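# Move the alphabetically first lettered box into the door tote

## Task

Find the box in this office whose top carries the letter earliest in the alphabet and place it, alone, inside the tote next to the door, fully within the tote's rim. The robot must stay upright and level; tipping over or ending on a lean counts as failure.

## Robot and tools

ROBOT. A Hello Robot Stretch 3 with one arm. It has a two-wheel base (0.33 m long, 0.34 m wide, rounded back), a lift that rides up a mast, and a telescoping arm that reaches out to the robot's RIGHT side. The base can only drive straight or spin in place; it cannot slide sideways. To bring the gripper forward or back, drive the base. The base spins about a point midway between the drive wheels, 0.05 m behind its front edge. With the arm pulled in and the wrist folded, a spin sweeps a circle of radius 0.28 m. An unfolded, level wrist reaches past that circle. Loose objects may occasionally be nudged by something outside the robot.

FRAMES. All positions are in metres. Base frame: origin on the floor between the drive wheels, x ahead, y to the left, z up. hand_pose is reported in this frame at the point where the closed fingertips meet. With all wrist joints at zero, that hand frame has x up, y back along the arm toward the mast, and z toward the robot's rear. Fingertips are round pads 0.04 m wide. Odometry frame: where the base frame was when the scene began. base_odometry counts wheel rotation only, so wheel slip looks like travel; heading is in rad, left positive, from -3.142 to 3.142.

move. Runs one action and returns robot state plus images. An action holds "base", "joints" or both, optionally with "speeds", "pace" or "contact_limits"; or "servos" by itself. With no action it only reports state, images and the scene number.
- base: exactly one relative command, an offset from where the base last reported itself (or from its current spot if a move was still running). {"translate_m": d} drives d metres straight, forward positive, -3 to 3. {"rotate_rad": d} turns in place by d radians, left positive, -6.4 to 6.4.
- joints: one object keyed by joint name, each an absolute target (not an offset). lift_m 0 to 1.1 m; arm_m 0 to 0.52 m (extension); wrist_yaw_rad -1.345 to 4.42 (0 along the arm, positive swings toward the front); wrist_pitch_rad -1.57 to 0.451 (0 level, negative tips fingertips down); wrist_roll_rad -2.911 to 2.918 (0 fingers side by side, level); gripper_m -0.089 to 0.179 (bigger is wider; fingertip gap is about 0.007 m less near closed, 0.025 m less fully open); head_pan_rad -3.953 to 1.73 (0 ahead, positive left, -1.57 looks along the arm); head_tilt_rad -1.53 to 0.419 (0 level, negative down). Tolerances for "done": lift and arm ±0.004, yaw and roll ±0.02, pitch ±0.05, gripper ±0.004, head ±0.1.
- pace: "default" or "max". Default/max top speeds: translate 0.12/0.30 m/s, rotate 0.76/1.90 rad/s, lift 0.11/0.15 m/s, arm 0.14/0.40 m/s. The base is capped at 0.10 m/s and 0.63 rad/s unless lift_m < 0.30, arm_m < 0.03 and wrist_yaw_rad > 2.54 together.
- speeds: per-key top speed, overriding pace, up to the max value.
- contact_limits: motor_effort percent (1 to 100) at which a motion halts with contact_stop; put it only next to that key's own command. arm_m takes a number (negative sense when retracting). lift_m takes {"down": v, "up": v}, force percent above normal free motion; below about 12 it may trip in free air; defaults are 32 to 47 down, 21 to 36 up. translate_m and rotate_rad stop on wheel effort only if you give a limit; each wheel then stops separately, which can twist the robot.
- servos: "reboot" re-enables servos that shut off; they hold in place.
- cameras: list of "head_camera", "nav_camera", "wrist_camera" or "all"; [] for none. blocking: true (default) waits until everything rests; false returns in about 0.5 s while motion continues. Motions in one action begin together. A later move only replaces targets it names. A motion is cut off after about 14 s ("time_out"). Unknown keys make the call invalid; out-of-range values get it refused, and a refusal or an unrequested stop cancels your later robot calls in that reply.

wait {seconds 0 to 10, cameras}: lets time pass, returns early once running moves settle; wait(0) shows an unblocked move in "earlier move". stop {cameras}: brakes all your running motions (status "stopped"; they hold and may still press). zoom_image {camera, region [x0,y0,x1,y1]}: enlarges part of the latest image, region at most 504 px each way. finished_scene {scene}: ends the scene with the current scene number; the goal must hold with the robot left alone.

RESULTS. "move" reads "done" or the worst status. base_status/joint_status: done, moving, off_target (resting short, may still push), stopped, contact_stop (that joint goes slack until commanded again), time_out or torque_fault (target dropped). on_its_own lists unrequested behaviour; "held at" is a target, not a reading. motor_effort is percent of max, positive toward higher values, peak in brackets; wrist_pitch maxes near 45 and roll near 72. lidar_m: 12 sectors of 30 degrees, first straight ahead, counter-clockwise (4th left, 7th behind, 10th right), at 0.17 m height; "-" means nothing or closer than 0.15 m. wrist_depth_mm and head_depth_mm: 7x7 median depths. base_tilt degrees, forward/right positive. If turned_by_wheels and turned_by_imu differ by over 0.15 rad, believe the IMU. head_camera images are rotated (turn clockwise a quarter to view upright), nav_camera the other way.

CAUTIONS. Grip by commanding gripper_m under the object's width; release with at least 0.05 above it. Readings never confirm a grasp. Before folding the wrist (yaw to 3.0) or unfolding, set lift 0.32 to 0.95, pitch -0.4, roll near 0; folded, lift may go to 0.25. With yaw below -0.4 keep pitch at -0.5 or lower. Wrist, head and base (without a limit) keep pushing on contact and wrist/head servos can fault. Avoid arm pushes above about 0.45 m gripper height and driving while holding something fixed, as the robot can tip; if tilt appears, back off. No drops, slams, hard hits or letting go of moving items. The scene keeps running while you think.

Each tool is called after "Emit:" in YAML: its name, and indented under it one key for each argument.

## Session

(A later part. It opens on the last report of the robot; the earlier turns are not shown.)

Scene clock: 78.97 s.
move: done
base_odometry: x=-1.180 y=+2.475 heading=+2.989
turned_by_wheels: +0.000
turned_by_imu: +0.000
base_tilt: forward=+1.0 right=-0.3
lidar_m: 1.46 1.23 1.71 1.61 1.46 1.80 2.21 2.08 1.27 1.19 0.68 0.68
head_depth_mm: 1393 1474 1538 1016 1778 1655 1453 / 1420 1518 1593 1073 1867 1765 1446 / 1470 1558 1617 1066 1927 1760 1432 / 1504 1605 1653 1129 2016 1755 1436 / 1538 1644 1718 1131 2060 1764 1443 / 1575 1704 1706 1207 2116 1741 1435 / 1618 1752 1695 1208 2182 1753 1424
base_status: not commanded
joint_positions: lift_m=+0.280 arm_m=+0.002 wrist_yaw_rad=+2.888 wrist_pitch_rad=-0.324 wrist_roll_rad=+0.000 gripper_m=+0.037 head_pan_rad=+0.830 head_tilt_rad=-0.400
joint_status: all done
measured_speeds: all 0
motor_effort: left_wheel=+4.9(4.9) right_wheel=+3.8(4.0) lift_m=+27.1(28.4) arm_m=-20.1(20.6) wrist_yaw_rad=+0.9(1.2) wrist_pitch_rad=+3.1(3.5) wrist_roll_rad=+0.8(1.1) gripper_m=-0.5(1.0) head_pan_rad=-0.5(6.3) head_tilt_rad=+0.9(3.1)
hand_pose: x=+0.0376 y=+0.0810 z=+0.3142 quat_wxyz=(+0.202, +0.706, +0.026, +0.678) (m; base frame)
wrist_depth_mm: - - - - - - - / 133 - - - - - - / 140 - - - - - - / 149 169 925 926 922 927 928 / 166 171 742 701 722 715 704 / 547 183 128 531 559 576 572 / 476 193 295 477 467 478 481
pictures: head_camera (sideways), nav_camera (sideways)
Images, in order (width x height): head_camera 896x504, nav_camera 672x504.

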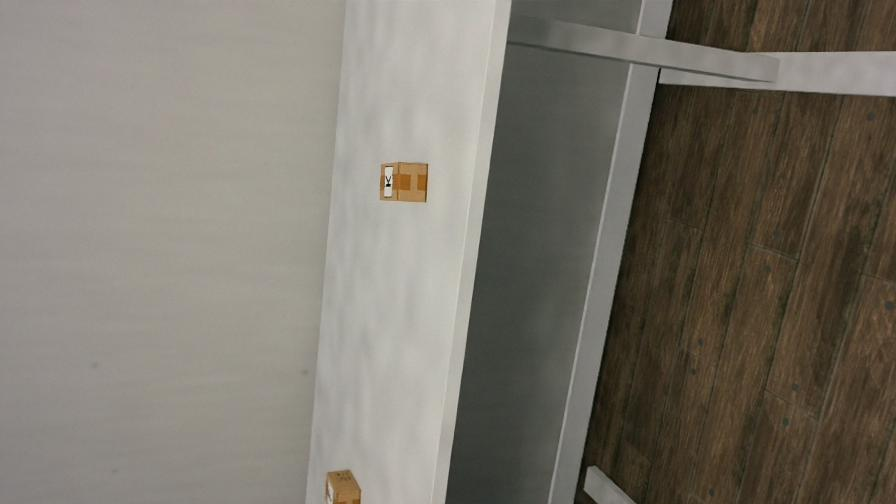

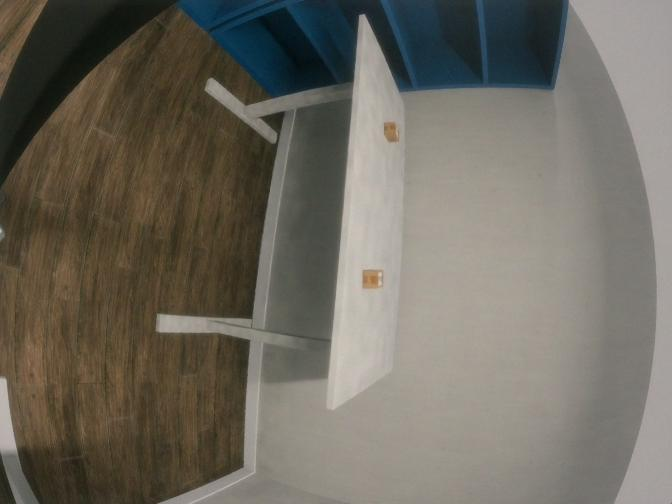

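Emit:
move:
  joints: {"head_pan_rad": 1.2, "head_tilt_rad": -0.35}
  pace: "max"
  cameras: ["head_camera"]

Emit:
move:
  joints: {"head_pan_rad": -2.0, "head_tilt_rad": -0.4}
  pace: "max"
  cameras: ["head_camera"]

Scene clock: 83.70 s.
move: done
base_odometry: x=-1.180 y=+2.475 heading=+2.989
turned_by_wheels: +0.000
turned_by_imu: +0.001
base_tilt: forward=+0.8 right=-0.3
lidar_m: 1.46 1.23 1.71 1.61 1.46 1.81 2.21 2.07 1.27 1.19 0.69 0.68
head_depth_mm: 1516 1592 1645 1142 1849 1875 1500 / 1591 1688 1763 1142 1992 1856 1504 / 1714 1796 1866 1218 2149 1859 1492 / 1822 1931 1989 1418 2268 1880 1485 / 1908 2052 2101 1735 2136 1842 1487 / 2050 2214 2262 2121 2298 1790 1495 / 1988 2139 2171 2133 2283 1831 1486
base_status: not commanded
joint_positions: lift_m=+0.280 arm_m=+0.002 wrist_yaw_rad=+2.888 wrist_pitch_rad=-0.324 wrist_roll_rad=+0.000 gripper_m=+0.037 head_pan_rad=+1.203 head_tilt_rad=-0.354
joint_status: all done
measured_speeds: all 0
motor_effort: left_wheel=+4.7(4.9) right_wheel=+3.6(3.9) lift_m=+24.4(25.2) arm_m=-18.6(19.1) wrist_yaw_rad=+1.0(1.2) wrist_pitch_rad=+3.2(3.4) wrist_roll_rad=+1.1(1.1) gripper_m=+0.3(1.0) head_pan_rad=+2.7(4.8) head_tilt_rad=+2.8(5.5)
hand_pose: x=+0.0376 y=+0.0810 z=+0.3142 quat_wxyz=(+0.202, +0.706, +0.026, +0.678) (m; base frame)
wrist_depth_mm: - - - - - - - / 133 - - - - - - / 141 - - - - - - / 150 169 937 927 946 931 921 / 167 173 739 713 712 721 722 / 542 182 127 527 552 574 569 / 481 193 293 484 465 484 484
pictures: head_camera (sideways)
Images, in order (width x height): head_camera 896x504.

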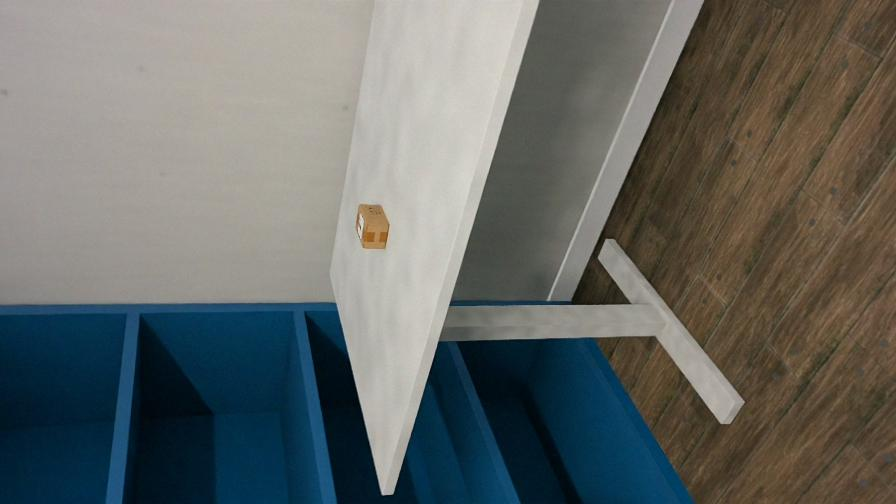

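Scene clock: 86.53 s.
move: done
base_odometry: x=-1.180 y=+2.475 heading=+2.989
turned_by_wheels: +0.000
turned_by_imu: +0.000
base_tilt: forward=+0.9 right=-0.2
lidar_m: 1.46 1.23 1.72 1.61 1.46 1.81 2.22 2.07 1.27 1.19 0.68 0.68
head_depth_mm: 1825 1908 2028 2166 2195 1776 1453 / 1906 2030 2136 1097 2312 1780 1446 / 1970 2123 2223 893 2307 1779 1442 / 1763 1886 1888 885 1466 1620 1438 / 1553 1658 1528 882 648 1708 1437 / 1391 1460 1448 883 619 1597 1432 / 1239 1301 1334 874 615 494 1424
base_status: not commanded
joint_positions: lift_m=+0.280 arm_m=+0.002 wrist_yaw_rad=+2.888 wrist_pitch_rad=-0.324 wrist_roll_rad=+0.000 gripper_m=+0.037 head_pan_rad=-2.016 head_tilt_rad=-0.399
joint_status: all done
measured_speeds: translate_m=+0.000 rotate_rad=+0.000 lift_m=+0.000 arm_m=+0.000 wrist_yaw_rad=+0.000 wrist_pitch_rad=+0.000 wrist_roll_rad=+0.000 head_pan_rad=+0.024 head_tilt_rad=+0.000
motor_effort: left_wheel=+4.7(4.9) right_wheel=+3.1(4.2) lift_m=+22.0(24.2) arm_m=-18.0(18.8) wrist_yaw_rad=+0.5(1.2) wrist_pitch_rad=+2.8(3.5) wrist_roll_rad=+0.8(1.2) gripper_m=+0.0(1.2) head_pan_rad=+2.1(4.8) head_tilt_rad=-3.0(3.9)
hand_pose: x=+0.0376 y=+0.0810 z=+0.3142 quat_wxyz=(+0.202, +0.706, +0.026, +0.678) (m; base frame)
wrist_depth_mm: - - - - - - - / 133 - - - - - - / 141 - - - - - - / 149 169 899 920 943 921 931 / 167 172 752 703 704 710 703 / 555 183 128 524 553 572 578 / 485 193 293 476 469 483 483
pictures: head_camera (sideways)
Images, in order (width x height): head_camera 896x504.

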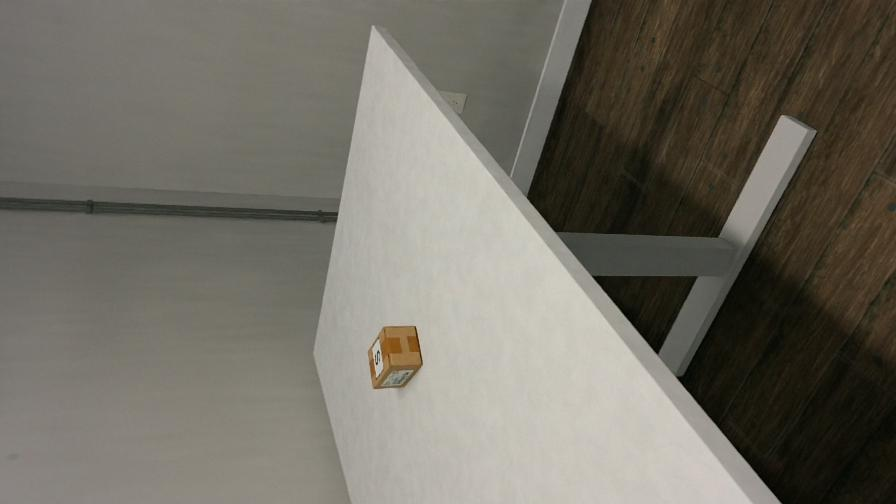

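Emit:
move:
  joints: {"head_pan_rad": 1.2, "head_tilt_rad": -0.35}
  pace: "max"
  cameras: ["head_camera"]

Emit:
zoom_image:
  camera: "head_camera"
  region: [345, 195, 395, 255]

Scene clock: 94.13 s.
move: done
base_odometry: x=-1.180 y=+2.475 heading=+2.989
turned_by_wheels: +0.000
turned_by_imu: +0.001
base_tilt: forward=+0.8 right=-0.2
lidar_m: 1.46 1.23 1.71 1.61 1.46 1.81 2.21 2.07 1.27 1.19 0.68 0.68
head_depth_mm: 1518 1593 1662 1154 1859 1882 1501 / 1627 1704 1749 1143 2016 1870 1500 / 1715 1804 1873 1225 2161 1885 1505 / 1848 1960 1988 1428 2333 1852 1487 / 1950 2058 2114 1743 2248 1833 1488 / 2087 2224 2275 2065 2323 1851 1479 / 1985 2082 2146 1997 2310 1850 1483
base_status: not commanded
joint_positions: lift_m=+0.280 arm_m=+0.002 wrist_yaw_rad=+2.888 wrist_pitch_rad=-0.324 wrist_roll_rad=+0.000 gripper_m=+0.037 head_pan_rad=+1.216 head_tilt_rad=-0.351
joint_status: all done
measured_speeds: translate_m=+0.000 rotate_rad=+0.000 lift_m=+0.000 arm_m=+0.000 wrist_yaw_rad=+0.000 wrist_pitch_rad=+0.000 wrist_roll_rad=+0.000 head_pan_rad=-0.024 head_tilt_rad=+0.000
motor_effort: left_wheel=+4.6(5.0) right_wheel=+3.5(4.1) lift_m=+20.5(21.1) arm_m=-15.7(17.1) wrist_yaw_rad=+0.7(1.3) wrist_pitch_rad=+3.0(3.5) wrist_roll_rad=+0.8(1.2) gripper_m=+0.3(1.4) head_pan_rad=-2.6(5.9) head_tilt_rad=+4.4(6.0)
hand_pose: x=+0.0376 y=+0.0810 z=+0.3142 quat_wxyz=(+0.202, +0.706, +0.026, +0.678) (m; base frame)
wrist_depth_mm: - - - - - - - / 133 - - - - - - / 140 - - - - - - / 149 169 923 930 907 930 926 / 167 172 734 709 698 703 700 / 552 182 127 532 557 582 573 / 487 193 293 472 462 481 485
pictures: head_camera (sideways)
Images, in order (width x height): head_camera 896x504.

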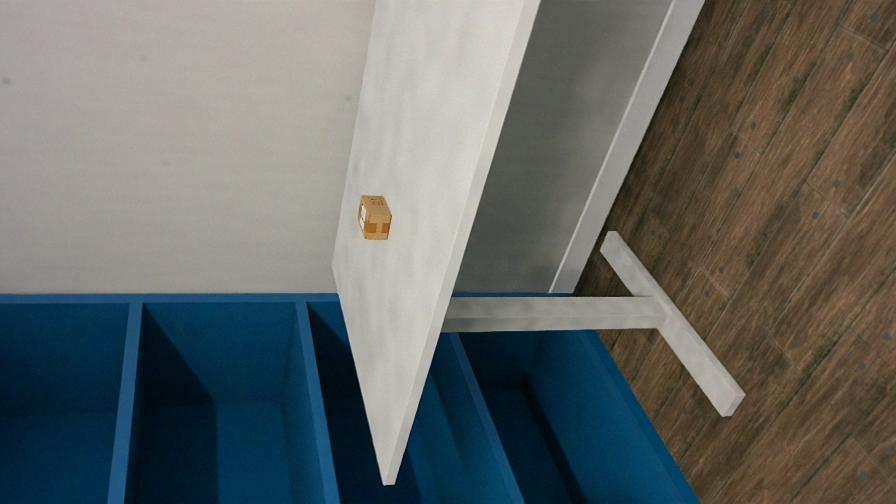

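Scaled by 8.400 from the camera's 896x504 image, which has a finer 1280x720 frame.

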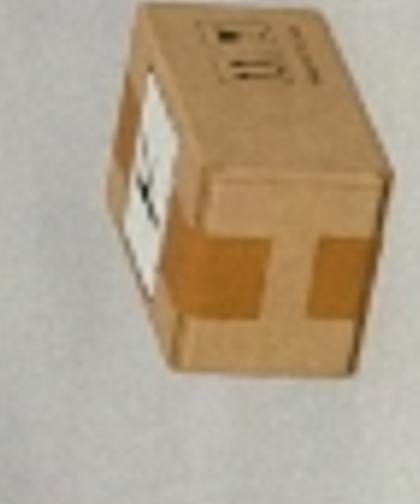

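Emit:
move:
  base: {"rotate_rad": 1.364}
  joints: {"head_pan_rad": -0.2}
  pace: "max"
  cameras: ["head_camera"]

Emit:
move:
  base: {"translate_m": 0.5}
  joints: {"head_pan_rad": 0.0}
  pace: "max"
  cameras: ["head_camera"]

Scene clock: 101.27 s.
move: done
base_odometry: x=-1.180 y=+2.475 heading=-1.931
turned_by_wheels: +1.364
turned_by_imu: +1.359
base_tilt: forward=+0.9 right=-0.1
lidar_m: 1.65 1.61 1.46 1.80 2.08 2.07 1.27 1.12 0.68 1.26 1.24 1.69
head_depth_mm: 1475 1553 1616 1158 1808 1862 1509 / 1550 1630 1699 1152 1932 1889 1510 / 1660 1724 1804 1227 2072 1861 1510 / 1744 1821 1922 1322 2204 1863 1494 / 1847 1973 2018 1427 2318 1888 1498 / 1925 2047 2085 1695 2240 1801 1497 / 2043 2163 2233 2020 2336 1841 1490
base_status: done
joint_positions: lift_m=+0.280 arm_m=+0.002 wrist_yaw_rad=+2.888 wrist_pitch_rad=-0.324 wrist_roll_rad=+0.000 gripper_m=+0.037 head_pan_rad=-0.216 head_tilt_rad=-0.349
joint_status: all done
measured_speeds: translate_m=+0.000 rotate_rad=+0.000 lift_m=+0.000 arm_m=+0.000 wrist_yaw_rad=+0.000 wrist_pitch_rad=+0.000 wrist_roll_rad=+0.000 head_pan_rad=+0.024 head_tilt_rad=+0.000
motor_effort: left_wheel=-8.4(15.9) right_wheel=+7.8(18.3) lift_m=+21.4(21.6) arm_m=-23.3(23.9) wrist_yaw_rad=+0.9(1.2) wrist_pitch_rad=+3.2(3.4) wrist_roll_rad=+0.8(1.1) gripper_m=-0.8(1.0) head_pan_rad=+3.1(4.2) head_tilt_rad=+2.7(4.6)
hand_pose: x=+0.0376 y=+0.0810 z=+0.3142 quat_wxyz=(+0.202, +0.706, +0.026, +0.678) (m; base frame)
wrist_depth_mm: - - - - - - - / 133 - - - - - - / 140 - - - - - - / 149 168 920 916 913 939 934 / 167 172 742 710 709 709 716 / 545 183 127 534 555 577 569 / 478 194 295 486 467 482 486
pictures: head_camera (sideways)
Images, in order (width x height): head_camera 896x504.

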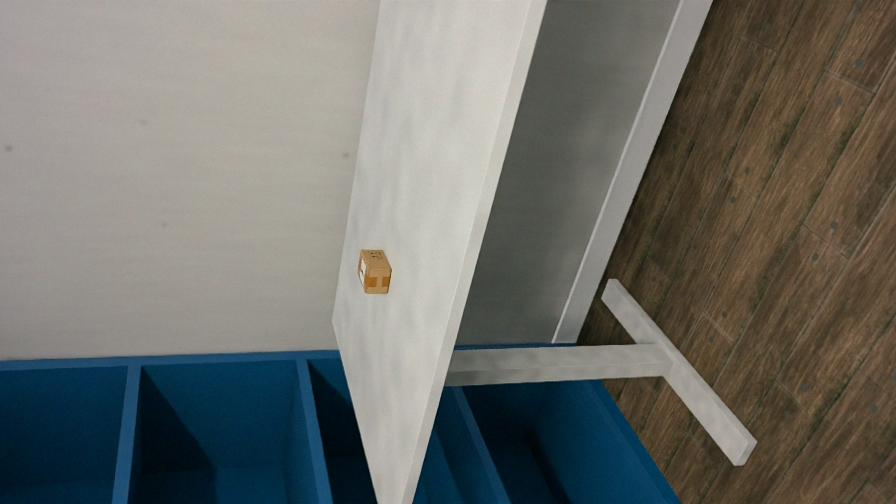

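Scene clock: 104.23 s.
move: done
base_odometry: x=-1.356 y=+2.008 heading=-1.931
turned_by_wheels: +0.000
turned_by_imu: +0.000
base_tilt: forward=+0.9 right=-0.1
lidar_m: 1.15 1.17 1.23 1.26 2.45 2.44 1.74 1.03 1.45 1.57 0.96 1.32
head_depth_mm: 1266 1307 1378 1163 772 626 1512 / 1359 1438 1511 1154 769 1711 1518 / 1463 1541 1625 1144 765 1827 1513 / 1545 1659 1719 1143 845 1422 1464 / 1670 1785 1851 1131 2045 1753 1495 / 1576 1697 1723 1788 1614 1745 1487 / 1455 1557 1580 1734 1521 1714 1448
base_status: done
joint_positions: lift_m=+0.280 arm_m=+0.002 wrist_yaw_rad=+2.888 wrist_pitch_rad=-0.324 wrist_roll_rad=+0.000 gripper_m=+0.037 head_pan_rad=+0.000 head_tilt_rad=-0.349
joint_status: all done
measured_speeds: all 0
motor_effort: left_wheel=-0.6(14.8) right_wheel=+8.1(14.5) lift_m=+22.2(22.3) arm_m=-20.8(23.3) wrist_yaw_rad=+0.6(1.2) wrist_pitch_rad=+3.0(3.5) wrist_roll_rad=+0.8(1.1) gripper_m=-0.1(1.5) head_pan_rad=+2.3(4.3) head_tilt_rad=+2.5(3.8)
hand_pose: x=+0.0376 y=+0.0810 z=+0.3142 quat_wxyz=(+0.202, +0.706, +0.026, +0.678) (m; base frame)
wrist_depth_mm: - - - - - - - / 133 - - - - - - / 141 - - - - - - / 149 169 908 929 929 934 873 / 167 172 748 707 712 705 719 / 545 182 127 533 543 572 576 / 474 192 295 483 464 483 476
pictures: head_camera (sideways)
Images, in order (width x height): head_camera 896x504.

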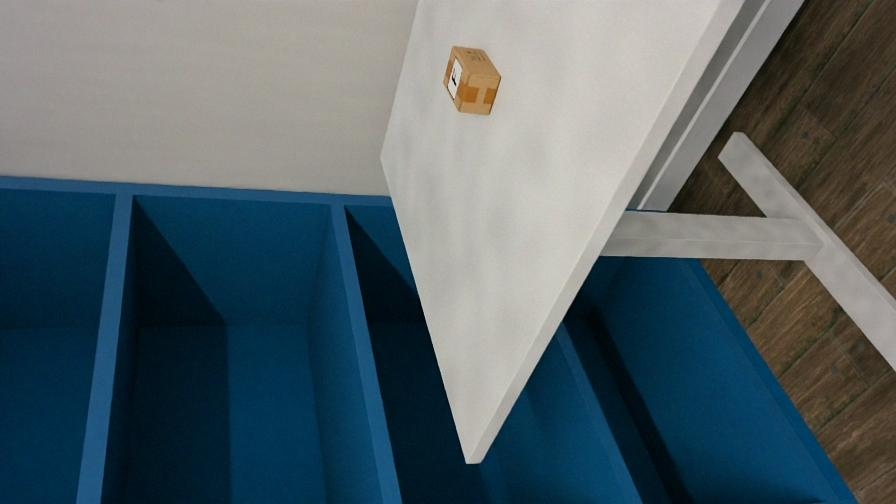

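Emit:
zoom_image:
  camera: "head_camera"
  region: [435, 35, 515, 125]

Scaled by 5.600 from the camera's 896x504 image, which has a finer 1280x720 frame.

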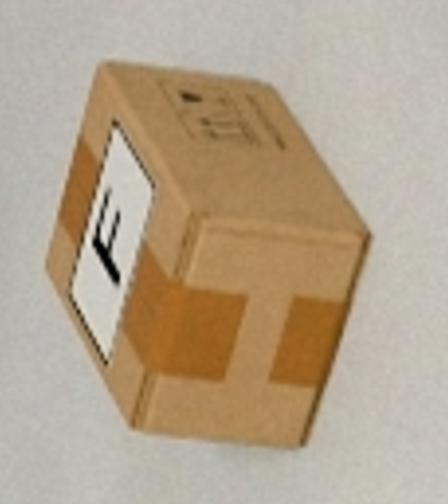

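Emit:
move:
  base: {"rotate_rad": -0.38}
  pace: "max"

Emit:
move:
  base: {"translate_m": -0.477}
  pace: "max"

Emit:
move:
  base: {"rotate_rad": -0.48}
  joints: {"head_pan_rad": -1.57, "head_tilt_rad": -0.5, "lift_m": 0.94, "wrist_pitch_rad": -0.4}
  pace: "max"
  cameras: ["head_camera"]

Scene clock: 123.63 s.
move: done
base_odometry: x=-1.356 y=+2.008 heading=-2.311
turned_by_wheels: -0.380
turned_by_imu: -0.378
base_tilt: forward=+0.9 right=-0.2
lidar_m: 1.33 1.15 1.16 1.23 1.94 2.44 1.75 1.60 1.03 1.46 0.95 0.98
head_depth_mm: 1095 1153 1219 1157 773 583 1494 / 1139 1201 1269 1153 771 599 1510 / 1184 1248 1318 1145 768 644 1516 / 1233 1308 1386 1137 765 1686 1498 / 1290 1362 1443 1051 760 1744 1492 / 1341 1430 1542 1120 755 1780 1485 / 1403 1485 1569 1118 758 1337 1408
base_status: done
joint_positions: lift_m=+0.280 arm_m=+0.002 wrist_yaw_rad=+2.888 wrist_pitch_rad=-0.324 wrist_roll_rad=+0.000 gripper_m=+0.037 head_pan_rad=+0.000 head_tilt_rad=-0.349
joint_status: not commanded
measured_speeds: all 0
motor_effort: left_wheel=+8.2(16.2) right_wheel=-8.2(15.5) lift_m=+22.9(23.3) arm_m=-19.2(19.6) wrist_yaw_rad=+0.7(1.2) wrist_pitch_rad=+3.1(3.4) wrist_roll_rad=+0.9(1.0) gripper_m=-0.1(1.1) head_pan_rad=+2.0(3.9) head_tilt_rad=+0.6(2.3)
hand_pose: x=+0.0376 y=+0.0810 z=+0.3142 quat_wxyz=(+0.202, +0.706, +0.026, +0.678) (m; base frame)
wrist_depth_mm: - - - - - - - / 133 - - - - - - / 140 - - - - - - / 149 169 912 924 940 951 - / 167 172 731 710 699 713 724 / 549 184 128 531 558 567 567 / 475 194 292 480 462 480 483
pictures: none

Scene clock: 126.53 s.
move: done
base_odometry: x=-1.034 y=+2.360 heading=-2.311
turned_by_wheels: +0.000
turned_by_imu: +0.001
base_tilt: forward=+1.0 right=+0.0
lidar_m: 1.65 1.50 1.29 1.29 1.63 2.00 2.01 1.30 1.29 0.86 1.59 1.33
head_depth_mm: 1492 1559 1638 1149 1847 1889 1498 / 1528 1626 1702 1157 1945 1872 1505 / 1601 1687 1785 1231 2038 1856 1502 / 1666 1774 1845 1321 2167 1863 1502 / 1742 1841 1924 1312 2263 1867 1503 / 1812 1912 2005 1419 2162 1813 1491 / 1860 1966 2037 1942 2302 1857 1487
base_status: done
joint_positions: lift_m=+0.280 arm_m=+0.002 wrist_yaw_rad=+2.888 wrist_pitch_rad=-0.324 wrist_roll_rad=+0.000 gripper_m=+0.037 head_pan_rad=+0.000 head_tilt_rad=-0.349
joint_status: not commanded
measured_speeds: all 0
motor_effort: left_wheel=-5.3(11.2) right_wheel=-1.2(17.7) lift_m=+23.6(23.9) arm_m=-22.0(22.2) wrist_yaw_rad=+0.9(1.3) wrist_pitch_rad=+2.8(3.4) wrist_roll_rad=+0.6(1.2) gripper_m=+0.4(1.1) head_pan_rad=+2.1(4.9) head_tilt_rad=+0.1(1.8)
hand_pose: x=+0.0376 y=+0.0810 z=+0.3142 quat_wxyz=(+0.202, +0.706, +0.026, +0.678) (m; base frame)
wrist_depth_mm: - - - - - - - / 133 - - - - - - / 140 - - - - - - / 149 169 901 925 938 944 941 / 166 172 740 695 710 717 712 / 551 183 128 528 549 583 580 / 482 192 292 480 467 482 488
pictures: none

Scene clock: 131.73 s.
move: done
base_odometry: x=-1.034 y=+2.360 heading=-2.790
turned_by_wheels: -0.480
turned_by_imu: -0.477
base_tilt: forward=+1.2 right=-0.1
lidar_m: 1.33 1.60 1.50 1.29 1.63 1.65 2.00 2.03 1.31 1.28 0.86 1.64
head_depth_mm: 1101 1203 1086 721 1611 1707 - / 1097 1189 1083 718 1619 1602 - / 1092 1184 1066 718 1594 1652 - / 1082 1179 1068 714 1591 1652 - / 1086 1168 1063 714 1559 1646 - / 1077 1162 1054 713 1038 1201 1302 / 1072 1161 1047 710 598 1578 1335
base_status: done
joint_positions: lift_m=+0.940 arm_m=+0.002 wrist_yaw_rad=+2.888 wrist_pitch_rad=-0.416 wrist_roll_rad=+0.000 gripper_m=+0.037 head_pan_rad=-1.571 head_tilt_rad=-0.500
joint_status: all done
measured_speeds: all 0
motor_effort: left_wheel=+8.5(16.7) right_wheel=-8.8(15.0) lift_m=+29.5(33.0) arm_m=-19.7(23.4) wrist_yaw_rad=+0.3(1.4) wrist_pitch_rad=+2.2(5.6) wrist_roll_rad=+1.0(1.2) gripper_m=-0.5(1.3) head_pan_rad=+2.7(5.1) head_tilt_rad=-2.4(5.5)
hand_pose: x=+0.0350 y=+0.0708 z=+0.9532 quat_wxyz=(+0.232, +0.704, +0.058, +0.668) (m; base frame)
wrist_depth_mm: - - - - - - - / 135 - - - - - - / 146 172 - - - - - / 162 178 - - - - - / - 182 - - - - - / - 198 128 - - - - / - - - - - - -
pictures: head_camera (sideways)
Images, in order (width x height): head_camera 896x504.

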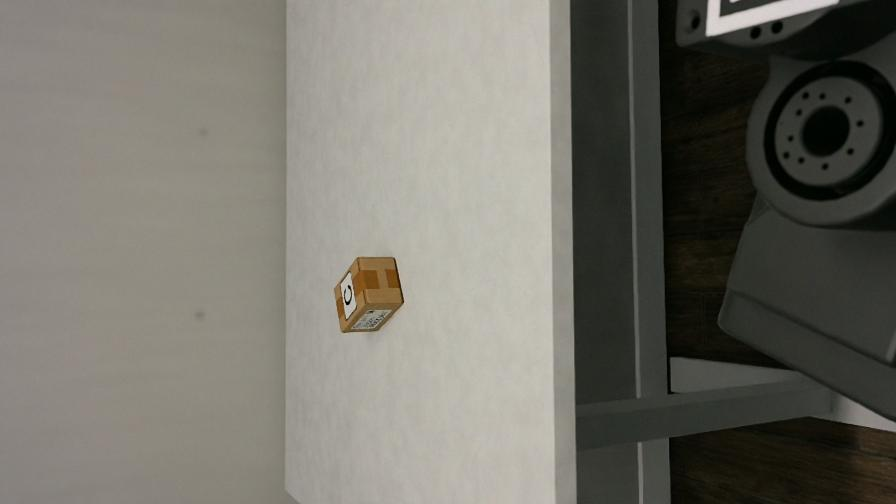

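Emit:
move:
  joints: {"wrist_yaw_rad": 1.57, "gripper_m": 0.16}
  pace: "max"

Emit:
move:
  joints: {"lift_m": 1.05}
  pace: "max"

Emit:
move:
  joints: {"wrist_yaw_rad": 0.4, "arm_m": 0.3}
  pace: "max"

Emit:
move:
  joints: {"lift_m": 0.98, "wrist_pitch_rad": -0.35, "arm_m": 0.36}
  pace: "max"
  cameras: ["head_camera","wrist_camera"]

Scene clock: 141.97 s.
move: done
base_odometry: x=-1.034 y=+2.360 heading=-2.790
turned_by_wheels: +0.000
turned_by_imu: +0.001
base_tilt: forward=+0.9 right=-0.3
lidar_m: 1.33 1.60 1.50 1.29 1.63 1.65 2.00 2.02 1.30 1.29 0.86 1.65
head_depth_mm: 1099 1199 1080 724 1614 1705 - / 1091 1194 1075 718 1612 1697 - / 1088 1180 1069 715 1603 1679 - / 1090 1170 1070 713 1587 1588 1343 / 1088 1176 1059 712 1579 1609 1333 / 1078 1159 1052 709 1034 1205 1294 / 1073 1162 1048 707 596 1593 1394
base_status: not commanded
joint_positions: lift_m=+0.940 arm_m=+0.002 wrist_yaw_rad=+1.573 wrist_pitch_rad=-0.416 wrist_roll_rad=+0.000 gripper_m=+0.160 head_pan_rad=-1.570 head_tilt_rad=-0.500
joint_status: all done
measured_speeds: all 0
motor_effort: left_wheel=+8.6(8.9) right_wheel=-8.5(9.0) lift_m=+28.8(29.6) arm_m=-16.2(17.5) wrist_yaw_rad=-2.3(8.1) wrist_pitch_rad=+2.8(2.9) wrist_roll_rad=+0.8(1.1) gripper_m=-0.2(93.5) head_pan_rad=+3.6(4.3) head_tilt_rad=-2.8(3.9)
hand_pose: x=+0.2033 y=-0.1463 z=+0.9532 quat_wxyz=(+0.592, +0.593, -0.385, +0.387) (m; base frame)
wrist_depth_mm: - - - - - - - / - - - - - - - / - - - - - - - / - - - - - - - / - - - - - - - / - 125 - - - 119 - / - - - - - - 112
pictures: none

Scene clock: 143.50 s.
move: done
base_odometry: x=-1.034 y=+2.360 heading=-2.790
turned_by_wheels: +0.000
turned_by_imu: +0.000
base_tilt: forward=+0.8 right=-0.1
lidar_m: 1.33 1.60 1.50 1.29 1.63 1.64 2.00 2.02 1.30 1.29 0.86 1.64
head_depth_mm: 1098 1198 1168 - - - - / 1104 1190 1245 - - - - / 1089 1183 1157 - - - - / 1088 1185 1069 716 1583 1674 - / 1078 1172 1063 711 1583 1670 - / 1079 1178 1059 708 1040 1601 - / 1069 1164 1058 707 574 - -
base_status: not commanded
joint_positions: lift_m=+1.050 arm_m=+0.002 wrist_yaw_rad=+1.573 wrist_pitch_rad=-0.416 wrist_roll_rad=+0.000 gripper_m=+0.160 head_pan_rad=-1.570 head_tilt_rad=-0.500
joint_status: all done
measured_speeds: all 0
motor_effort: left_wheel=+8.8(8.8) right_wheel=-8.8(9.0) lift_m=+29.1(32.0) arm_m=-14.8(16.0) wrist_yaw_rad=-2.1(2.7) wrist_pitch_rad=+2.8(3.1) wrist_roll_rad=+1.0(1.2) gripper_m=+0.1(1.4) head_pan_rad=+3.1(4.3) head_tilt_rad=-2.0(3.5)
hand_pose: x=+0.2032 y=-0.1463 z=+1.0630 quat_wxyz=(+0.593, +0.593, -0.385, +0.387) (m; base frame)
wrist_depth_mm: - - - - - - - / - - - - - - - / - - - - - - - / - - - - - - - / - - - - - - 382 / - 125 - - - 120 - / - - - - - - 112
pictures: none

Scene clock: 145.50 s.
move: done
base_odometry: x=-1.034 y=+2.360 heading=-2.790
turned_by_wheels: +0.000
turned_by_imu: +0.000
base_tilt: forward=+0.9 right=+0.0
lidar_m: 1.33 1.60 1.50 1.29 1.64 1.64 2.00 2.02 1.30 1.28 0.86 1.65
head_depth_mm: 1095 353 374 721 1622 1606 1342 / 1090 349 380 717 1610 1604 1351 / 1095 364 385 682 1602 1613 1340 / 1087 1148 487 712 1592 1611 1329 / 1082 1169 1057 712 1573 1606 1332 / 1083 1172 1050 708 1037 1198 1280 / 1073 1163 1045 706 1001 1593 1338
base_status: not commanded
joint_positions: lift_m=+1.050 arm_m=+0.300 wrist_yaw_rad=+0.403 wrist_pitch_rad=-0.416 wrist_roll_rad=+0.000 gripper_m=+0.160 head_pan_rad=-1.570 head_tilt_rad=-0.501
joint_status: all done
measured_speeds: all 0
motor_effort: left_wheel=+8.3(8.8) right_wheel=-8.7(9.1) lift_m=+25.1(28.9) arm_m=+21.0(25.9) wrist_yaw_rad=-1.9(8.9) wrist_pitch_rad=+2.8(3.1) wrist_roll_rad=+0.8(1.1) gripper_m=-0.1(1.1) head_pan_rad=+2.7(4.2) head_tilt_rad=-2.5(3.5)
hand_pose: x=+0.0666 y=-0.6516 z=+1.0630 quat_wxyz=(+0.707, +0.282, -0.648, -0.005) (m; base frame)
wrist_depth_mm: - - - - - - - / - - - - - - - / - - - - - - - / - 415 421 367 399 419 416 / 352 348 354 324 336 349 351 / 289 125 293 294 293 121 283 / 114 123 251 250 251 244 110
pictures: none

Scene clock: 146.77 s.
move: done
base_odometry: x=-1.034 y=+2.360 heading=-2.790
turned_by_wheels: +0.000
turned_by_imu: +0.000
base_tilt: forward=+0.9 right=-0.1
lidar_m: 1.33 1.60 1.50 1.29 1.63 1.64 2.00 2.02 1.30 1.28 0.86 1.64
head_depth_mm: 1101 1182 364 686 1611 1610 1343 / 1092 1163 443 686 1615 1598 1335 / 1091 1178 459 626 1595 1606 1344 / 1085 1175 803 651 1598 1598 1342 / 1081 1175 1060 678 1578 1606 1329 / 1079 1167 1063 706 1035 1195 1282 / 1077 1158 1047 708 1002 1585 1328
base_status: not commanded
joint_positions: lift_m=+0.980 arm_m=+0.360 wrist_yaw_rad=+0.403 wrist_pitch_rad=-0.370 wrist_roll_rad=+0.000 gripper_m=+0.160 head_pan_rad=-1.570 head_tilt_rad=-0.501
joint_status: all done
measured_speeds: all 0
motor_effort: left_wheel=+8.5(8.6) right_wheel=-8.5(8.8) lift_m=+22.5(23.5) arm_m=+24.0(27.1) wrist_yaw_rad=-1.8(2.2) wrist_pitch_rad=+3.6(6.6) wrist_roll_rad=+0.7(1.2) gripper_m=+0.1(1.3) head_pan_rad=+2.4(4.1) head_tilt_rad=-1.5(2.8)
hand_pose: x=+0.0688 y=-0.7168 z=+1.0036 quat_wxyz=(+0.707, +0.267, -0.654, +0.011) (m; base frame)
wrist_depth_mm: - - - - - - - / - - - - - - - / - 414 - - - - - / 342 342 344 258 343 349 349 / 266 268 269 236 270 269 271 / 218 124 220 221 222 123 214 / 113 175 186 187 187 182 110
pictures: head_camera (sideways), wrist_camera
Images, in order (width x height): head_camera 896x504, wrist_camera 644x364.

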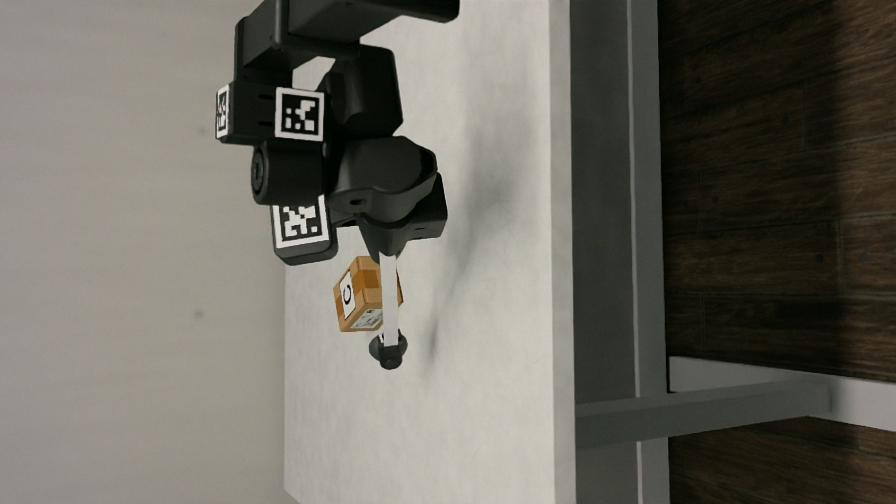

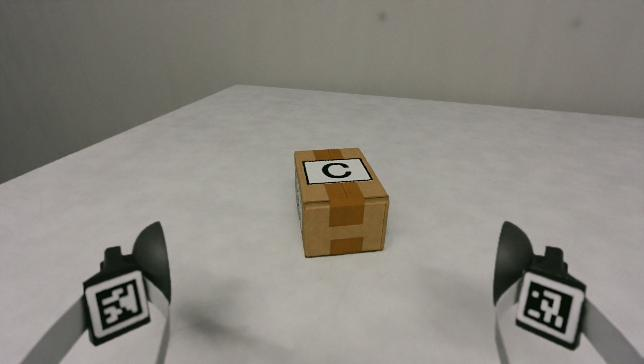

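Emit:
move:
  base: {"translate_m": 0.042}
  joints: {"lift_m": 0.944}
  cameras: ["wrist_camera"]

Emit:
move:
  joints: {"arm_m": 0.505}
  contact_limits: {"arm_m": 45}
  cameras: ["wrist_camera"]

Scene clock: 153.23 s.
move: done
base_odometry: x=-1.074 y=+2.345 heading=-2.790
turned_by_wheels: +0.000
turned_by_imu: +0.001
base_tilt: forward=+0.9 right=-0.2
lidar_m: 1.29 1.57 1.49 1.30 1.31 1.67 2.04 1.33 1.33 1.28 0.85 1.64
head_depth_mm: 1101 1184 432 378 1617 1619 1353 / 1085 1175 452 628 1597 1607 1341 / 1092 1176 487 491 1590 1613 1336 / 1081 1171 990 624 599 1585 1335 / 1079 1173 1057 678 598 1594 1336 / 1075 1161 1058 707 595 1239 1271 / 1068 1156 1052 706 594 1595 1327
base_status: done
joint_positions: lift_m=+0.944 arm_m=+0.360 wrist_yaw_rad=+0.403 wrist_pitch_rad=-0.370 wrist_roll_rad=+0.000 gripper_m=+0.160 head_pan_rad=-1.570 head_tilt_rad=-0.501
joint_status: all done
measured_speeds: all 0
motor_effort: left_wheel=+9.4(13.6) right_wheel=+0.1(6.9) lift_m=+20.7(28.2) arm_m=+21.7(23.0) wrist_yaw_rad=-1.6(2.3) wrist_pitch_rad=+3.4(3.9) wrist_roll_rad=+0.8(1.2) gripper_m=-0.3(1.5) head_pan_rad=+2.3(3.0) head_tilt_rad=-0.8(1.6)
hand_pose: x=+0.0688 y=-0.7168 z=+0.9676 quat_wxyz=(+0.707, +0.267, -0.655, +0.011) (m; base frame)
wrist_depth_mm: - - - - - - - / - - - - - - - / - 348 347 348 237 378 380 / 270 269 271 256 196 272 274 / 208 210 210 212 204 213 212 / 172 125 173 173 174 128 163 / - 123 147 147 147 143 110
pictures: wrist_camera
Images, in order (width x height): wrist_camera 644x364.

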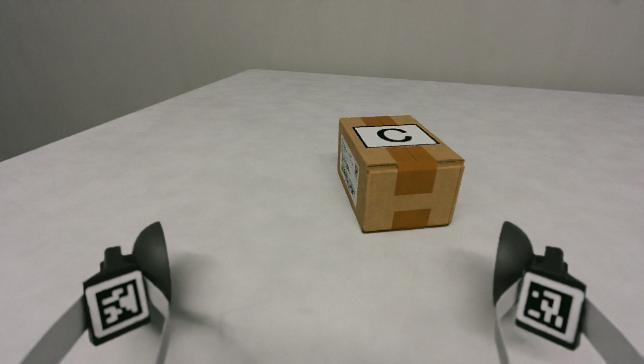

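Scene clock: 155.57 s.
move: done
base_odometry: x=-1.074 y=+2.345 heading=-2.790
turned_by_wheels: +0.000
turned_by_imu: +0.000
base_tilt: forward=+1.0 right=-0.2
lidar_m: 1.29 1.57 1.48 1.30 1.31 1.66 2.03 1.33 1.34 1.28 0.85 1.63
head_depth_mm: 1096 1188 423 339 1616 1619 1343 / 1093 1172 587 714 1602 1613 1335 / 1082 1178 606 684 1597 1603 1340 / 1079 1169 851 713 598 1597 1333 / 1079 1161 1057 709 597 1590 1339 / 1079 1155 1042 708 596 1237 1264 / 1073 1160 1048 705 596 1581 1338
base_status: not commanded
joint_positions: lift_m=+0.944 arm_m=+0.505 wrist_yaw_rad=+0.403 wrist_pitch_rad=-0.370 wrist_roll_rad=+0.000 gripper_m=+0.160 head_pan_rad=-1.570 head_tilt_rad=-0.501
joint_status: all done
measured_speeds: all 0
motor_effort: left_wheel=+9.2(9.4) right_wheel=+0.5(1.0) lift_m=+21.0(21.3) arm_m=+24.3(27.0) wrist_yaw_rad=-1.4(2.4) wrist_pitch_rad=+3.1(3.9) wrist_roll_rad=+0.8(1.2) gripper_m=-0.6(1.0) head_pan_rad=+1.3(3.1) head_tilt_rad=+0.1(1.6)
contact_limits: arm_m 45 (drawing in: default 40, maximum 55; extending or still: default 49, maximum 70)
hand_pose: x=+0.0688 y=-0.8618 z=+0.9676 quat_wxyz=(+0.707, +0.267, -0.655, +0.011) (m; base frame)
wrist_depth_mm: - - - - - - - / - - - - - - - / 344 346 346 377 376 377 378 / 268 268 268 270 270 270 273 / 209 210 137 132 211 211 212 / 172 125 111 107 173 128 162 / - 119 91 91 138 143 110
pictures: wrist_camera
Images, in order (width x height): wrist_camera 644x364.

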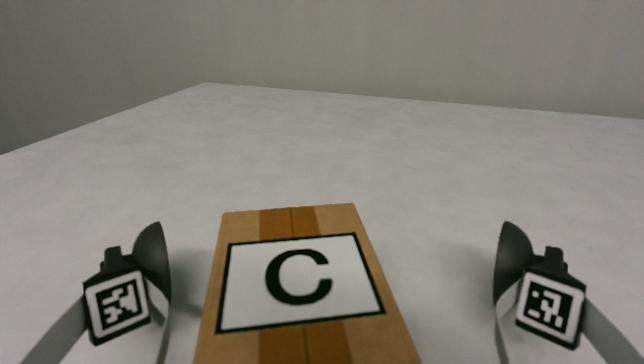

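Emit:
move:
  joints: {"gripper_m": 0.035}

Emit:
move:
  joints: {"lift_m": 1.04}
  cameras: ["wrist_camera"]

Scene clock: 161.23 s.
move: done
base_odometry: x=-1.074 y=+2.345 heading=-2.790
turned_by_wheels: +0.000
turned_by_imu: +0.001
base_tilt: forward=+1.0 right=-0.2
lidar_m: 1.29 1.57 1.49 1.30 1.30 1.67 2.04 1.33 1.33 1.28 0.85 1.64
head_depth_mm: 1096 1188 425 338 1595 1612 1340 / 1088 1168 588 717 1589 1609 1336 / 1083 1173 606 683 1604 1612 1344 / 1083 1175 846 711 599 1599 1335 / 1072 1172 1059 710 599 1594 1333 / 1066 1157 1056 708 597 1237 1274 / 1068 1162 1051 707 594 1600 1331
base_status: not commanded
joint_positions: lift_m=+0.944 arm_m=+0.505 wrist_yaw_rad=+0.403 wrist_pitch_rad=-0.370 wrist_roll_rad=+0.000 gripper_m=+0.037 head_pan_rad=-1.570 head_tilt_rad=-0.501
joint_status: all done
measured_speeds: all 0
motor_effort: left_wheel=+9.0(9.5) right_wheel=+0.5(0.8) lift_m=+21.5(21.8) arm_m=+23.8(24.4) wrist_yaw_rad=-1.9(2.5) wrist_pitch_rad=+3.6(3.9) wrist_roll_rad=+1.1(1.1) gripper_m=-34.3(99.2) head_pan_rad=+1.8(2.3) head_tilt_rad=+1.9(2.8)
contact_limits: arm_m 45 (drawing in: default 40, maximum 55; extending or still: default 49, maximum 70)
hand_pose: x=+0.0688 y=-0.8618 z=+0.9676 quat_wxyz=(+0.707, +0.267, -0.655, +0.011) (m; base frame)
wrist_depth_mm: - - - - - - - / - - - - - - - / 344 344 345 375 374 376 377 / 267 269 269 269 271 269 272 / 209 210 144 132 212 212 213 / 171 166 111 108 116 126 168 / 150 138 91 91 92 139 147
pictures: none

Scene clock: 162.93 s.
move: done
base_odometry: x=-1.074 y=+2.345 heading=-2.790
turned_by_wheels: +0.000
turned_by_imu: +0.000
base_tilt: forward=+1.0 right=-0.2
lidar_m: 1.29 1.57 1.48 1.29 1.31 1.66 2.04 1.33 1.34 1.28 0.85 1.63
head_depth_mm: 1094 406 1078 718 1604 1606 1343 / 1079 545 1068 714 1602 1605 1348 / 1080 556 935 715 1601 1599 1342 / 1072 1162 785 710 600 1604 1335 / 1072 1165 988 711 598 1595 1329 / 1072 1159 1045 710 596 1240 1271 / 1064 1160 1052 706 594 1590 1334
base_status: not commanded
joint_positions: lift_m=+1.040 arm_m=+0.505 wrist_yaw_rad=+0.403 wrist_pitch_rad=-0.372 wrist_roll_rad=+0.000 gripper_m=+0.040 head_pan_rad=-1.570 head_tilt_rad=-0.501
joint_status: all done
measured_speeds: all 0
motor_effort: left_wheel=+9.2(9.4) right_wheel=+1.1(1.1) lift_m=+30.2(32.9) arm_m=+23.7(24.3) wrist_yaw_rad=-2.2(2.3) wrist_pitch_rad=+3.9(4.3) wrist_roll_rad=+1.0(1.1) gripper_m=-17.6(34.3) head_pan_rad=+0.7(2.6) head_tilt_rad=+2.7(3.3)
contact_limits: arm_m 45 (drawing in: default 40, maximum 55; extending or still: default 49, maximum 70)
hand_pose: x=+0.0686 y=-0.8615 z=+1.0630 quat_wxyz=(+0.707, +0.267, -0.654, +0.011) (m; base frame)
wrist_depth_mm: - - - - - - - / - - - - - - - / - - - - - - - / - 415 - - - - 419 / 358 360 144 131 359 362 362 / 290 125 112 108 112 126 294 / 258 120 91 91 92 237 251
pictures: wrist_camera
Images, in order (width x height): wrist_camera 644x364.

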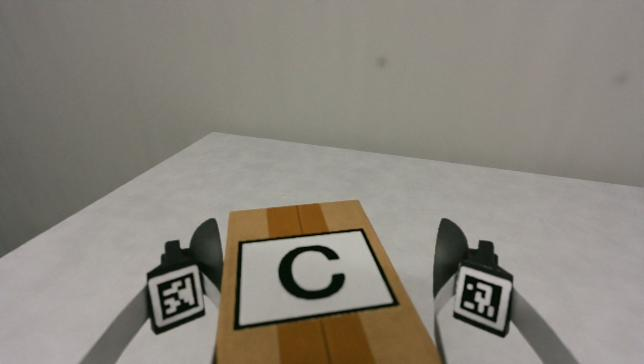

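Emit:
move:
  joints: {"arm_m": 0.01}
  speeds: {"arm_m": 0.25}

Emit:
move:
  base: {"rotate_rad": -0.545}

Emit:
move:
  base: {"translate_m": -1.0}
  joints: {"lift_m": 0.8}
  pace: "max"

Emit:
move:
  base: {"translate_m": -0.87}
  pace: "max"

Emit:
move:
  base: {"rotate_rad": -1.05}
  joints: {"head_pan_rad": -2.8, "head_tilt_rad": -0.5}
  cameras: ["head_camera","wrist_camera"]

Scene clock: 185.47 s.
move: done
base_odometry: x=-1.074 y=+2.345 heading=-2.790
turned_by_wheels: +0.000
turned_by_imu: +0.001
base_tilt: forward=+1.1 right=+0.0
lidar_m: 1.29 1.57 1.48 1.29 1.30 1.66 2.04 1.33 1.34 1.28 0.85 1.64
head_depth_mm: 1094 1191 1085 - - - - / 1095 1183 1159 - - - - / 1086 1181 1075 - - - - / 1086 1177 1067 - - - 1282 / 1076 1165 1062 - 321 1519 1343 / 1073 1157 1058 715 346 1230 1276 / 1068 1153 1050 706 574 1589 1337
base_status: not commanded
joint_positions: lift_m=+1.040 arm_m=+0.010 wrist_yaw_rad=+0.403 wrist_pitch_rad=-0.373 wrist_roll_rad=+0.000 gripper_m=+0.040 head_pan_rad=-1.570 head_tilt_rad=-0.500
joint_status: all done
measured_speeds: all 0
motor_effort: left_wheel=+9.0(9.2) right_wheel=+0.3(1.1) lift_m=+26.7(28.9) arm_m=-22.1(26.0) wrist_yaw_rad=-1.4(2.2) wrist_pitch_rad=+3.9(4.3) wrist_roll_rad=+0.8(1.1) gripper_m=-16.6(18.3) head_pan_rad=-0.2(1.8) head_tilt_rad=+2.4(3.5)
hand_pose: x=+0.0686 y=-0.3665 z=+1.0629 quat_wxyz=(+0.707, +0.268, -0.654, +0.010) (m; base frame)
wrist_depth_mm: - - - - - - - / - - - - - - - / - - - - - - - / - - - - - - - / - - 138 132 365 365 366 / - 124 112 108 112 126 299 / - 120 91 91 92 284 278
pictures: none

Scene clock: 187.43 s.
move: done
base_odometry: x=-1.074 y=+2.345 heading=+2.949
turned_by_wheels: -0.544
turned_by_imu: -0.542
base_tilt: forward=+0.9 right=-0.1
lidar_m: 1.61 1.29 1.59 1.49 1.30 1.30 1.66 2.04 1.36 1.33 1.28 0.85
head_depth_mm: 1614 1768 1085 - - - - / 1492 1594 1076 - - - - / 1392 1503 1032 - - - - / 1305 1422 1066 - - - 1271 / 1231 1329 1063 - 321 1551 1332 / 1167 1257 1056 711 347 1588 1332 / 1107 1184 1057 710 575 1589 1333
base_status: done
joint_positions: lift_m=+1.040 arm_m=+0.010 wrist_yaw_rad=+0.403 wrist_pitch_rad=-0.373 wrist_roll_rad=+0.000 gripper_m=+0.040 head_pan_rad=-1.570 head_tilt_rad=-0.500
joint_status: not commanded
measured_speeds: all 0
motor_effort: left_wheel=+10.6(15.6) right_wheel=-10.7(14.4) lift_m=+25.8(26.8) arm_m=-16.5(22.0) wrist_yaw_rad=-1.4(2.2) wrist_pitch_rad=+3.9(4.4) wrist_roll_rad=+0.8(1.0) gripper_m=-16.7(18.2) head_pan_rad=+0.2(1.4) head_tilt_rad=+1.6(2.7)
hand_pose: x=+0.0686 y=-0.3665 z=+1.0629 quat_wxyz=(+0.707, +0.267, -0.654, +0.010) (m; base frame)
wrist_depth_mm: - - - - - - - / - - - - - - - / - - - - - - - / - - - - - - - / 359 364 137 132 384 - - / 318 124 112 108 108 126 - / - 119 91 91 92 - -
pictures: none

Scene clock: 198.37 s.
move: done
base_odometry: x=-0.092 y=+2.154 heading=+2.949
turned_by_wheels: +0.000
turned_by_imu: +0.003
base_tilt: forward=+1.1 right=-0.1
lidar_m: 2.22 2.22 1.67 0.90 1.14 0.73 1.36 1.25 1.27 1.59 1.45 1.72
head_depth_mm: 1383 1469 1542 1642 1742 1611 1351 / 1527 1625 1726 1869 1929 1608 1346 / 1702 1843 1995 2151 2003 1601 1344 / 1902 2045 2246 2402 2007 1614 341 / 1832 1990 2142 2337 2005 1593 456 / 1716 1862 2017 2193 2005 1601 1251 / 1639 1772 1862 2069 1906 1585 1337
base_status: done
joint_positions: lift_m=+0.800 arm_m=+0.010 wrist_yaw_rad=+0.403 wrist_pitch_rad=-0.374 wrist_roll_rad=+0.000 gripper_m=+0.040 head_pan_rad=-1.570 head_tilt_rad=-0.500
joint_status: all done
measured_speeds: all 0
motor_effort: left_wheel=-3.0(11.7) right_wheel=-4.6(16.2) lift_m=+30.6(31.3) arm_m=+6.3(16.4) wrist_yaw_rad=-1.8(2.2) wrist_pitch_rad=+4.2(4.6) wrist_roll_rad=+0.8(1.2) gripper_m=-16.7(18.2) head_pan_rad=-1.4(2.4) head_tilt_rad=-0.5(3.4)
hand_pose: x=+0.0685 y=-0.3664 z=+0.8227 quat_wxyz=(+0.707, +0.268, -0.654, +0.010) (m; base frame)
wrist_depth_mm: - - - - - - - / - - - - - - - / - - - - - - - / - - - - - - - / - - 137 132 - - - / - 124 112 108 108 126 - / - 120 91 91 91 935 -
pictures: none

Scene clock: 208.00 s.
move: done
base_odometry: x=+0.762 y=+1.987 heading=+2.949
turned_by_wheels: +0.000
turned_by_imu: +0.004
base_tilt: forward=+0.9 right=-0.1
lidar_m: 2.55 1.28 0.43 0.50 2.35 0.93 0.62 0.57 0.57 0.72 1.51 1.99
head_depth_mm: 597 636 681 726 776 837 901 / 669 708 749 806 878 961 1054 / 751 805 866 916 1030 1133 1220 / 857 923 1002 1086 1236 1371 342 / 991 1089 1186 1352 1541 1539 455 / 1168 1305 1485 1745 1882 1589 1246 / 1467 1688 1990 2310 1964 1600 1326
base_status: done
joint_positions: lift_m=+0.800 arm_m=+0.010 wrist_yaw_rad=+0.403 wrist_pitch_rad=-0.374 wrist_roll_rad=+0.000 gripper_m=+0.040 head_pan_rad=-1.570 head_tilt_rad=-0.500
joint_status: not commanded
measured_speeds: all 0
motor_effort: left_wheel=-7.0(11.9) right_wheel=-0.5(11.9) lift_m=+29.8(31.1) arm_m=+24.2(24.4) wrist_yaw_rad=-1.7(2.5) wrist_pitch_rad=+4.3(4.7) wrist_roll_rad=+0.8(1.1) gripper_m=-16.9(18.3) head_pan_rad=-2.3(3.8) head_tilt_rad=-0.5(2.5)
hand_pose: x=+0.0685 y=-0.3664 z=+0.8227 quat_wxyz=(+0.707, +0.268, -0.654, +0.010) (m; base frame)
wrist_depth_mm: - - - - 766 516 383 / - - - - - - 377 / - - - - - 531 387 / - - - - - 520 419 / - - 137 132 - 516 427 / - 124 112 108 108 126 430 / - 120 91 92 92 116 431
pictures: none

Scene clock: 210.77 s.
move: done
base_odometry: x=+0.762 y=+1.987 heading=+1.899
turned_by_wheels: -1.049
turned_by_imu: -1.046
base_tilt: forward=+0.9 right=-0.2
lidar_m: 1.52 1.99 2.55 1.28 0.45 0.50 2.35 0.92 0.61 0.57 0.57 0.72
head_depth_mm: 1957 2113 2317 2471 1972 1604 1378 / 1999 2180 2354 2512 2003 1601 1337 / 2046 2227 2408 2537 2003 1614 1340 / 1713 1856 2065 2286 2017 1608 1344 / 1307 1387 1490 1625 1752 1597 1333 / 1052 1124 1199 1289 1378 1463 1334 / 913 953 995 1047 1111 1171 1229
base_status: done
joint_positions: lift_m=+0.800 arm_m=+0.010 wrist_yaw_rad=+0.403 wrist_pitch_rad=-0.374 wrist_roll_rad=+0.000 gripper_m=+0.040 head_pan_rad=-2.808 head_tilt_rad=-0.500
joint_status: all done
measured_speeds: all 0
motor_effort: left_wheel=+11.4(14.9) right_wheel=-10.1(14.8) lift_m=+29.8(30.1) arm_m=+13.3(24.4) wrist_yaw_rad=-1.7(2.1) wrist_pitch_rad=+3.9(4.6) wrist_roll_rad=+0.8(1.1) gripper_m=-17.6(18.2) head_pan_rad=+2.7(4.5) head_tilt_rad=-1.6(5.0)
hand_pose: x=+0.0685 y=-0.3664 z=+0.8227 quat_wxyz=(+0.707, +0.268, -0.654, +0.010) (m; base frame)
wrist_depth_mm: 380 348 319 295 279 258 243 / 410 379 345 318 295 273 257 / 450 420 381 346 316 295 272 / 514 459 416 370 343 315 294 / - 507 137 131 365 337 314 / - 123 112 108 112 126 335 / - 103 91 91 92 122 369
pictures: head_camera (sideways), wrist_camera
Images, in order (width x height): head_camera 896x504, wrist_camera 644x364.

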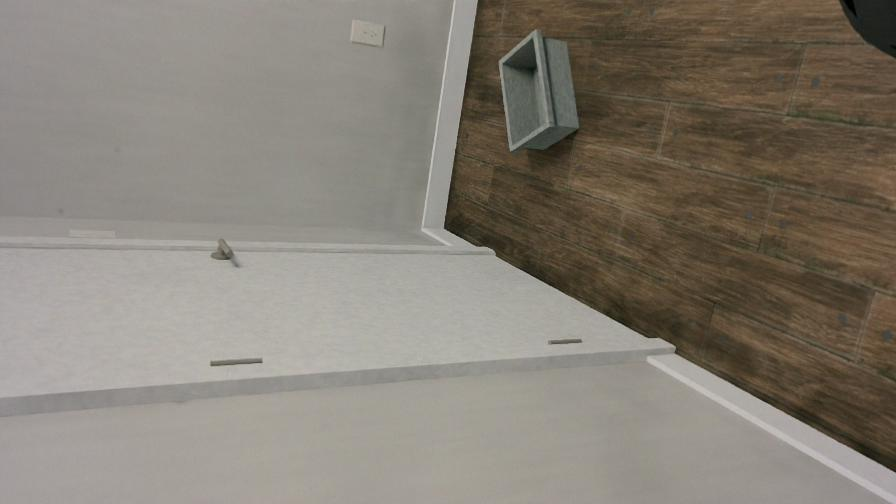

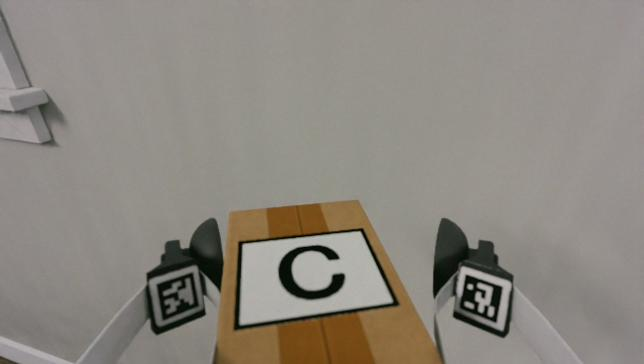

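Emit:
move:
  base: {"translate_m": -1.22}
  pace: "max"

Emit:
move:
  base: {"rotate_rad": -1.55}
  joints: {"head_pan_rad": -1.57, "head_tilt_rad": -0.9}
  cameras: ["head_camera","wrist_camera"]

Scene clock: 227.70 s.
move: done
base_odometry: x=+1.155 y=+0.832 heading=+1.899
turned_by_wheels: +0.000
turned_by_imu: +0.005
base_tilt: forward=+0.9 right=-0.3
lidar_m: 1.92 0.64 0.74 1.58 1.87 1.24 1.15 1.15 0.75 0.68 0.72 0.91
head_depth_mm: 940 1008 1098 1202 1322 1457 1387 / 960 1039 1122 1239 1367 1496 1342 / 987 1067 1167 1272 1412 1532 1340 / 1014 1099 1209 1320 1481 1569 1331 / 1039 1130 1242 1363 1543 1601 1331 / 1071 1178 1279 1437 1569 1600 1328 / 1088 1164 1238 1300 1372 1443 1341
base_status: done
joint_positions: lift_m=+0.800 arm_m=+0.010 wrist_yaw_rad=+0.403 wrist_pitch_rad=-0.374 wrist_roll_rad=+0.000 gripper_m=+0.040 head_pan_rad=-2.800 head_tilt_rad=-0.500
joint_status: not commanded
measured_speeds: all 0
motor_effort: left_wheel=-2.1(12.6) right_wheel=-5.4(13.5) lift_m=+28.0(29.5) arm_m=-21.5(23.7) wrist_yaw_rad=-1.8(2.3) wrist_pitch_rad=+4.1(4.5) wrist_roll_rad=+0.8(1.1) gripper_m=-16.6(18.3) head_pan_rad=+3.3(4.5) head_tilt_rad=-3.2(4.0)
hand_pose: x=+0.0685 y=-0.3664 z=+0.8227 quat_wxyz=(+0.707, +0.268, -0.654, +0.010) (m; base frame)
wrist_depth_mm: 545 511 463 432 378 350 336 / - 545 506 464 409 - 347 / - - 546 495 448 - - / - - - 531 483 - - / - - 138 131 157 - - / - 124 112 108 108 120 - / - 120 91 91 92 116 -
pictures: none

Scene clock: 231.27 s.
move: done
base_odometry: x=+1.155 y=+0.832 heading=+0.350
turned_by_wheels: -1.549
turned_by_imu: -1.543
base_tilt: forward=+1.0 right=-0.5
lidar_m: 0.68 0.72 0.93 2.12 0.69 0.77 1.75 1.79 1.22 1.15 1.05 0.74
head_depth_mm: 1055 1237 1462 1623 1468 - 1118 / 1067 1224 1465 1601 1445 301 1116 / 1056 1230 1467 1619 1395 314 1113 / 1058 1224 1466 1576 373 1202 1137 / 1062 1215 1462 1623 1338 1244 1131 / 1056 1209 1462 1614 1421 1249 1135 / 1057 1227 1458 1609 1425 1252 1139
base_status: done
joint_positions: lift_m=+0.800 arm_m=+0.010 wrist_yaw_rad=+0.403 wrist_pitch_rad=-0.374 wrist_roll_rad=+0.000 gripper_m=+0.040 head_pan_rad=-1.566 head_tilt_rad=-0.904
joint_status: all done
measured_speeds: all 0
motor_effort: left_wheel=+10.5(15.2) right_wheel=-11.6(14.4) lift_m=+28.0(28.4) arm_m=-22.5(23.9) wrist_yaw_rad=-1.8(2.1) wrist_pitch_rad=+4.2(4.6) wrist_roll_rad=+0.7(1.3) gripper_m=-16.6(18.1) head_pan_rad=-3.2(5.4) head_tilt_rad=+0.2(6.7)
hand_pose: x=+0.0685 y=-0.3664 z=+0.8227 quat_wxyz=(+0.707, +0.268, -0.654, +0.010) (m; base frame)
wrist_depth_mm: 610 - - - - - - / - - - - - - - / - 737 - - - - - / - 794 - - - - - / - 848 143 131 - - - / - 124 112 107 108 123 - / - 119 91 91 91 939 -
pictures: head_camera (sideways), wrist_camera
Images, in order (width x height): head_camera 896x504, wrist_camera 644x364.

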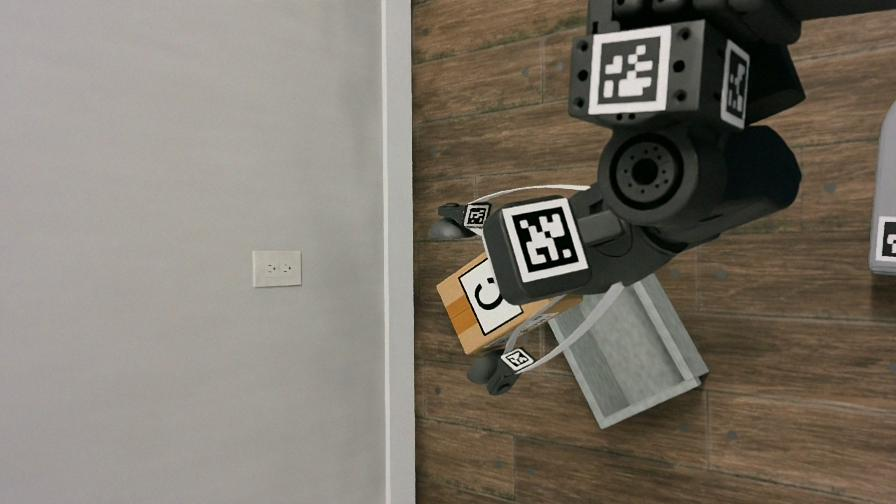

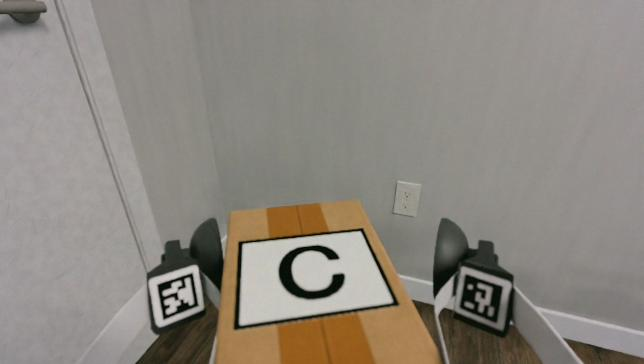

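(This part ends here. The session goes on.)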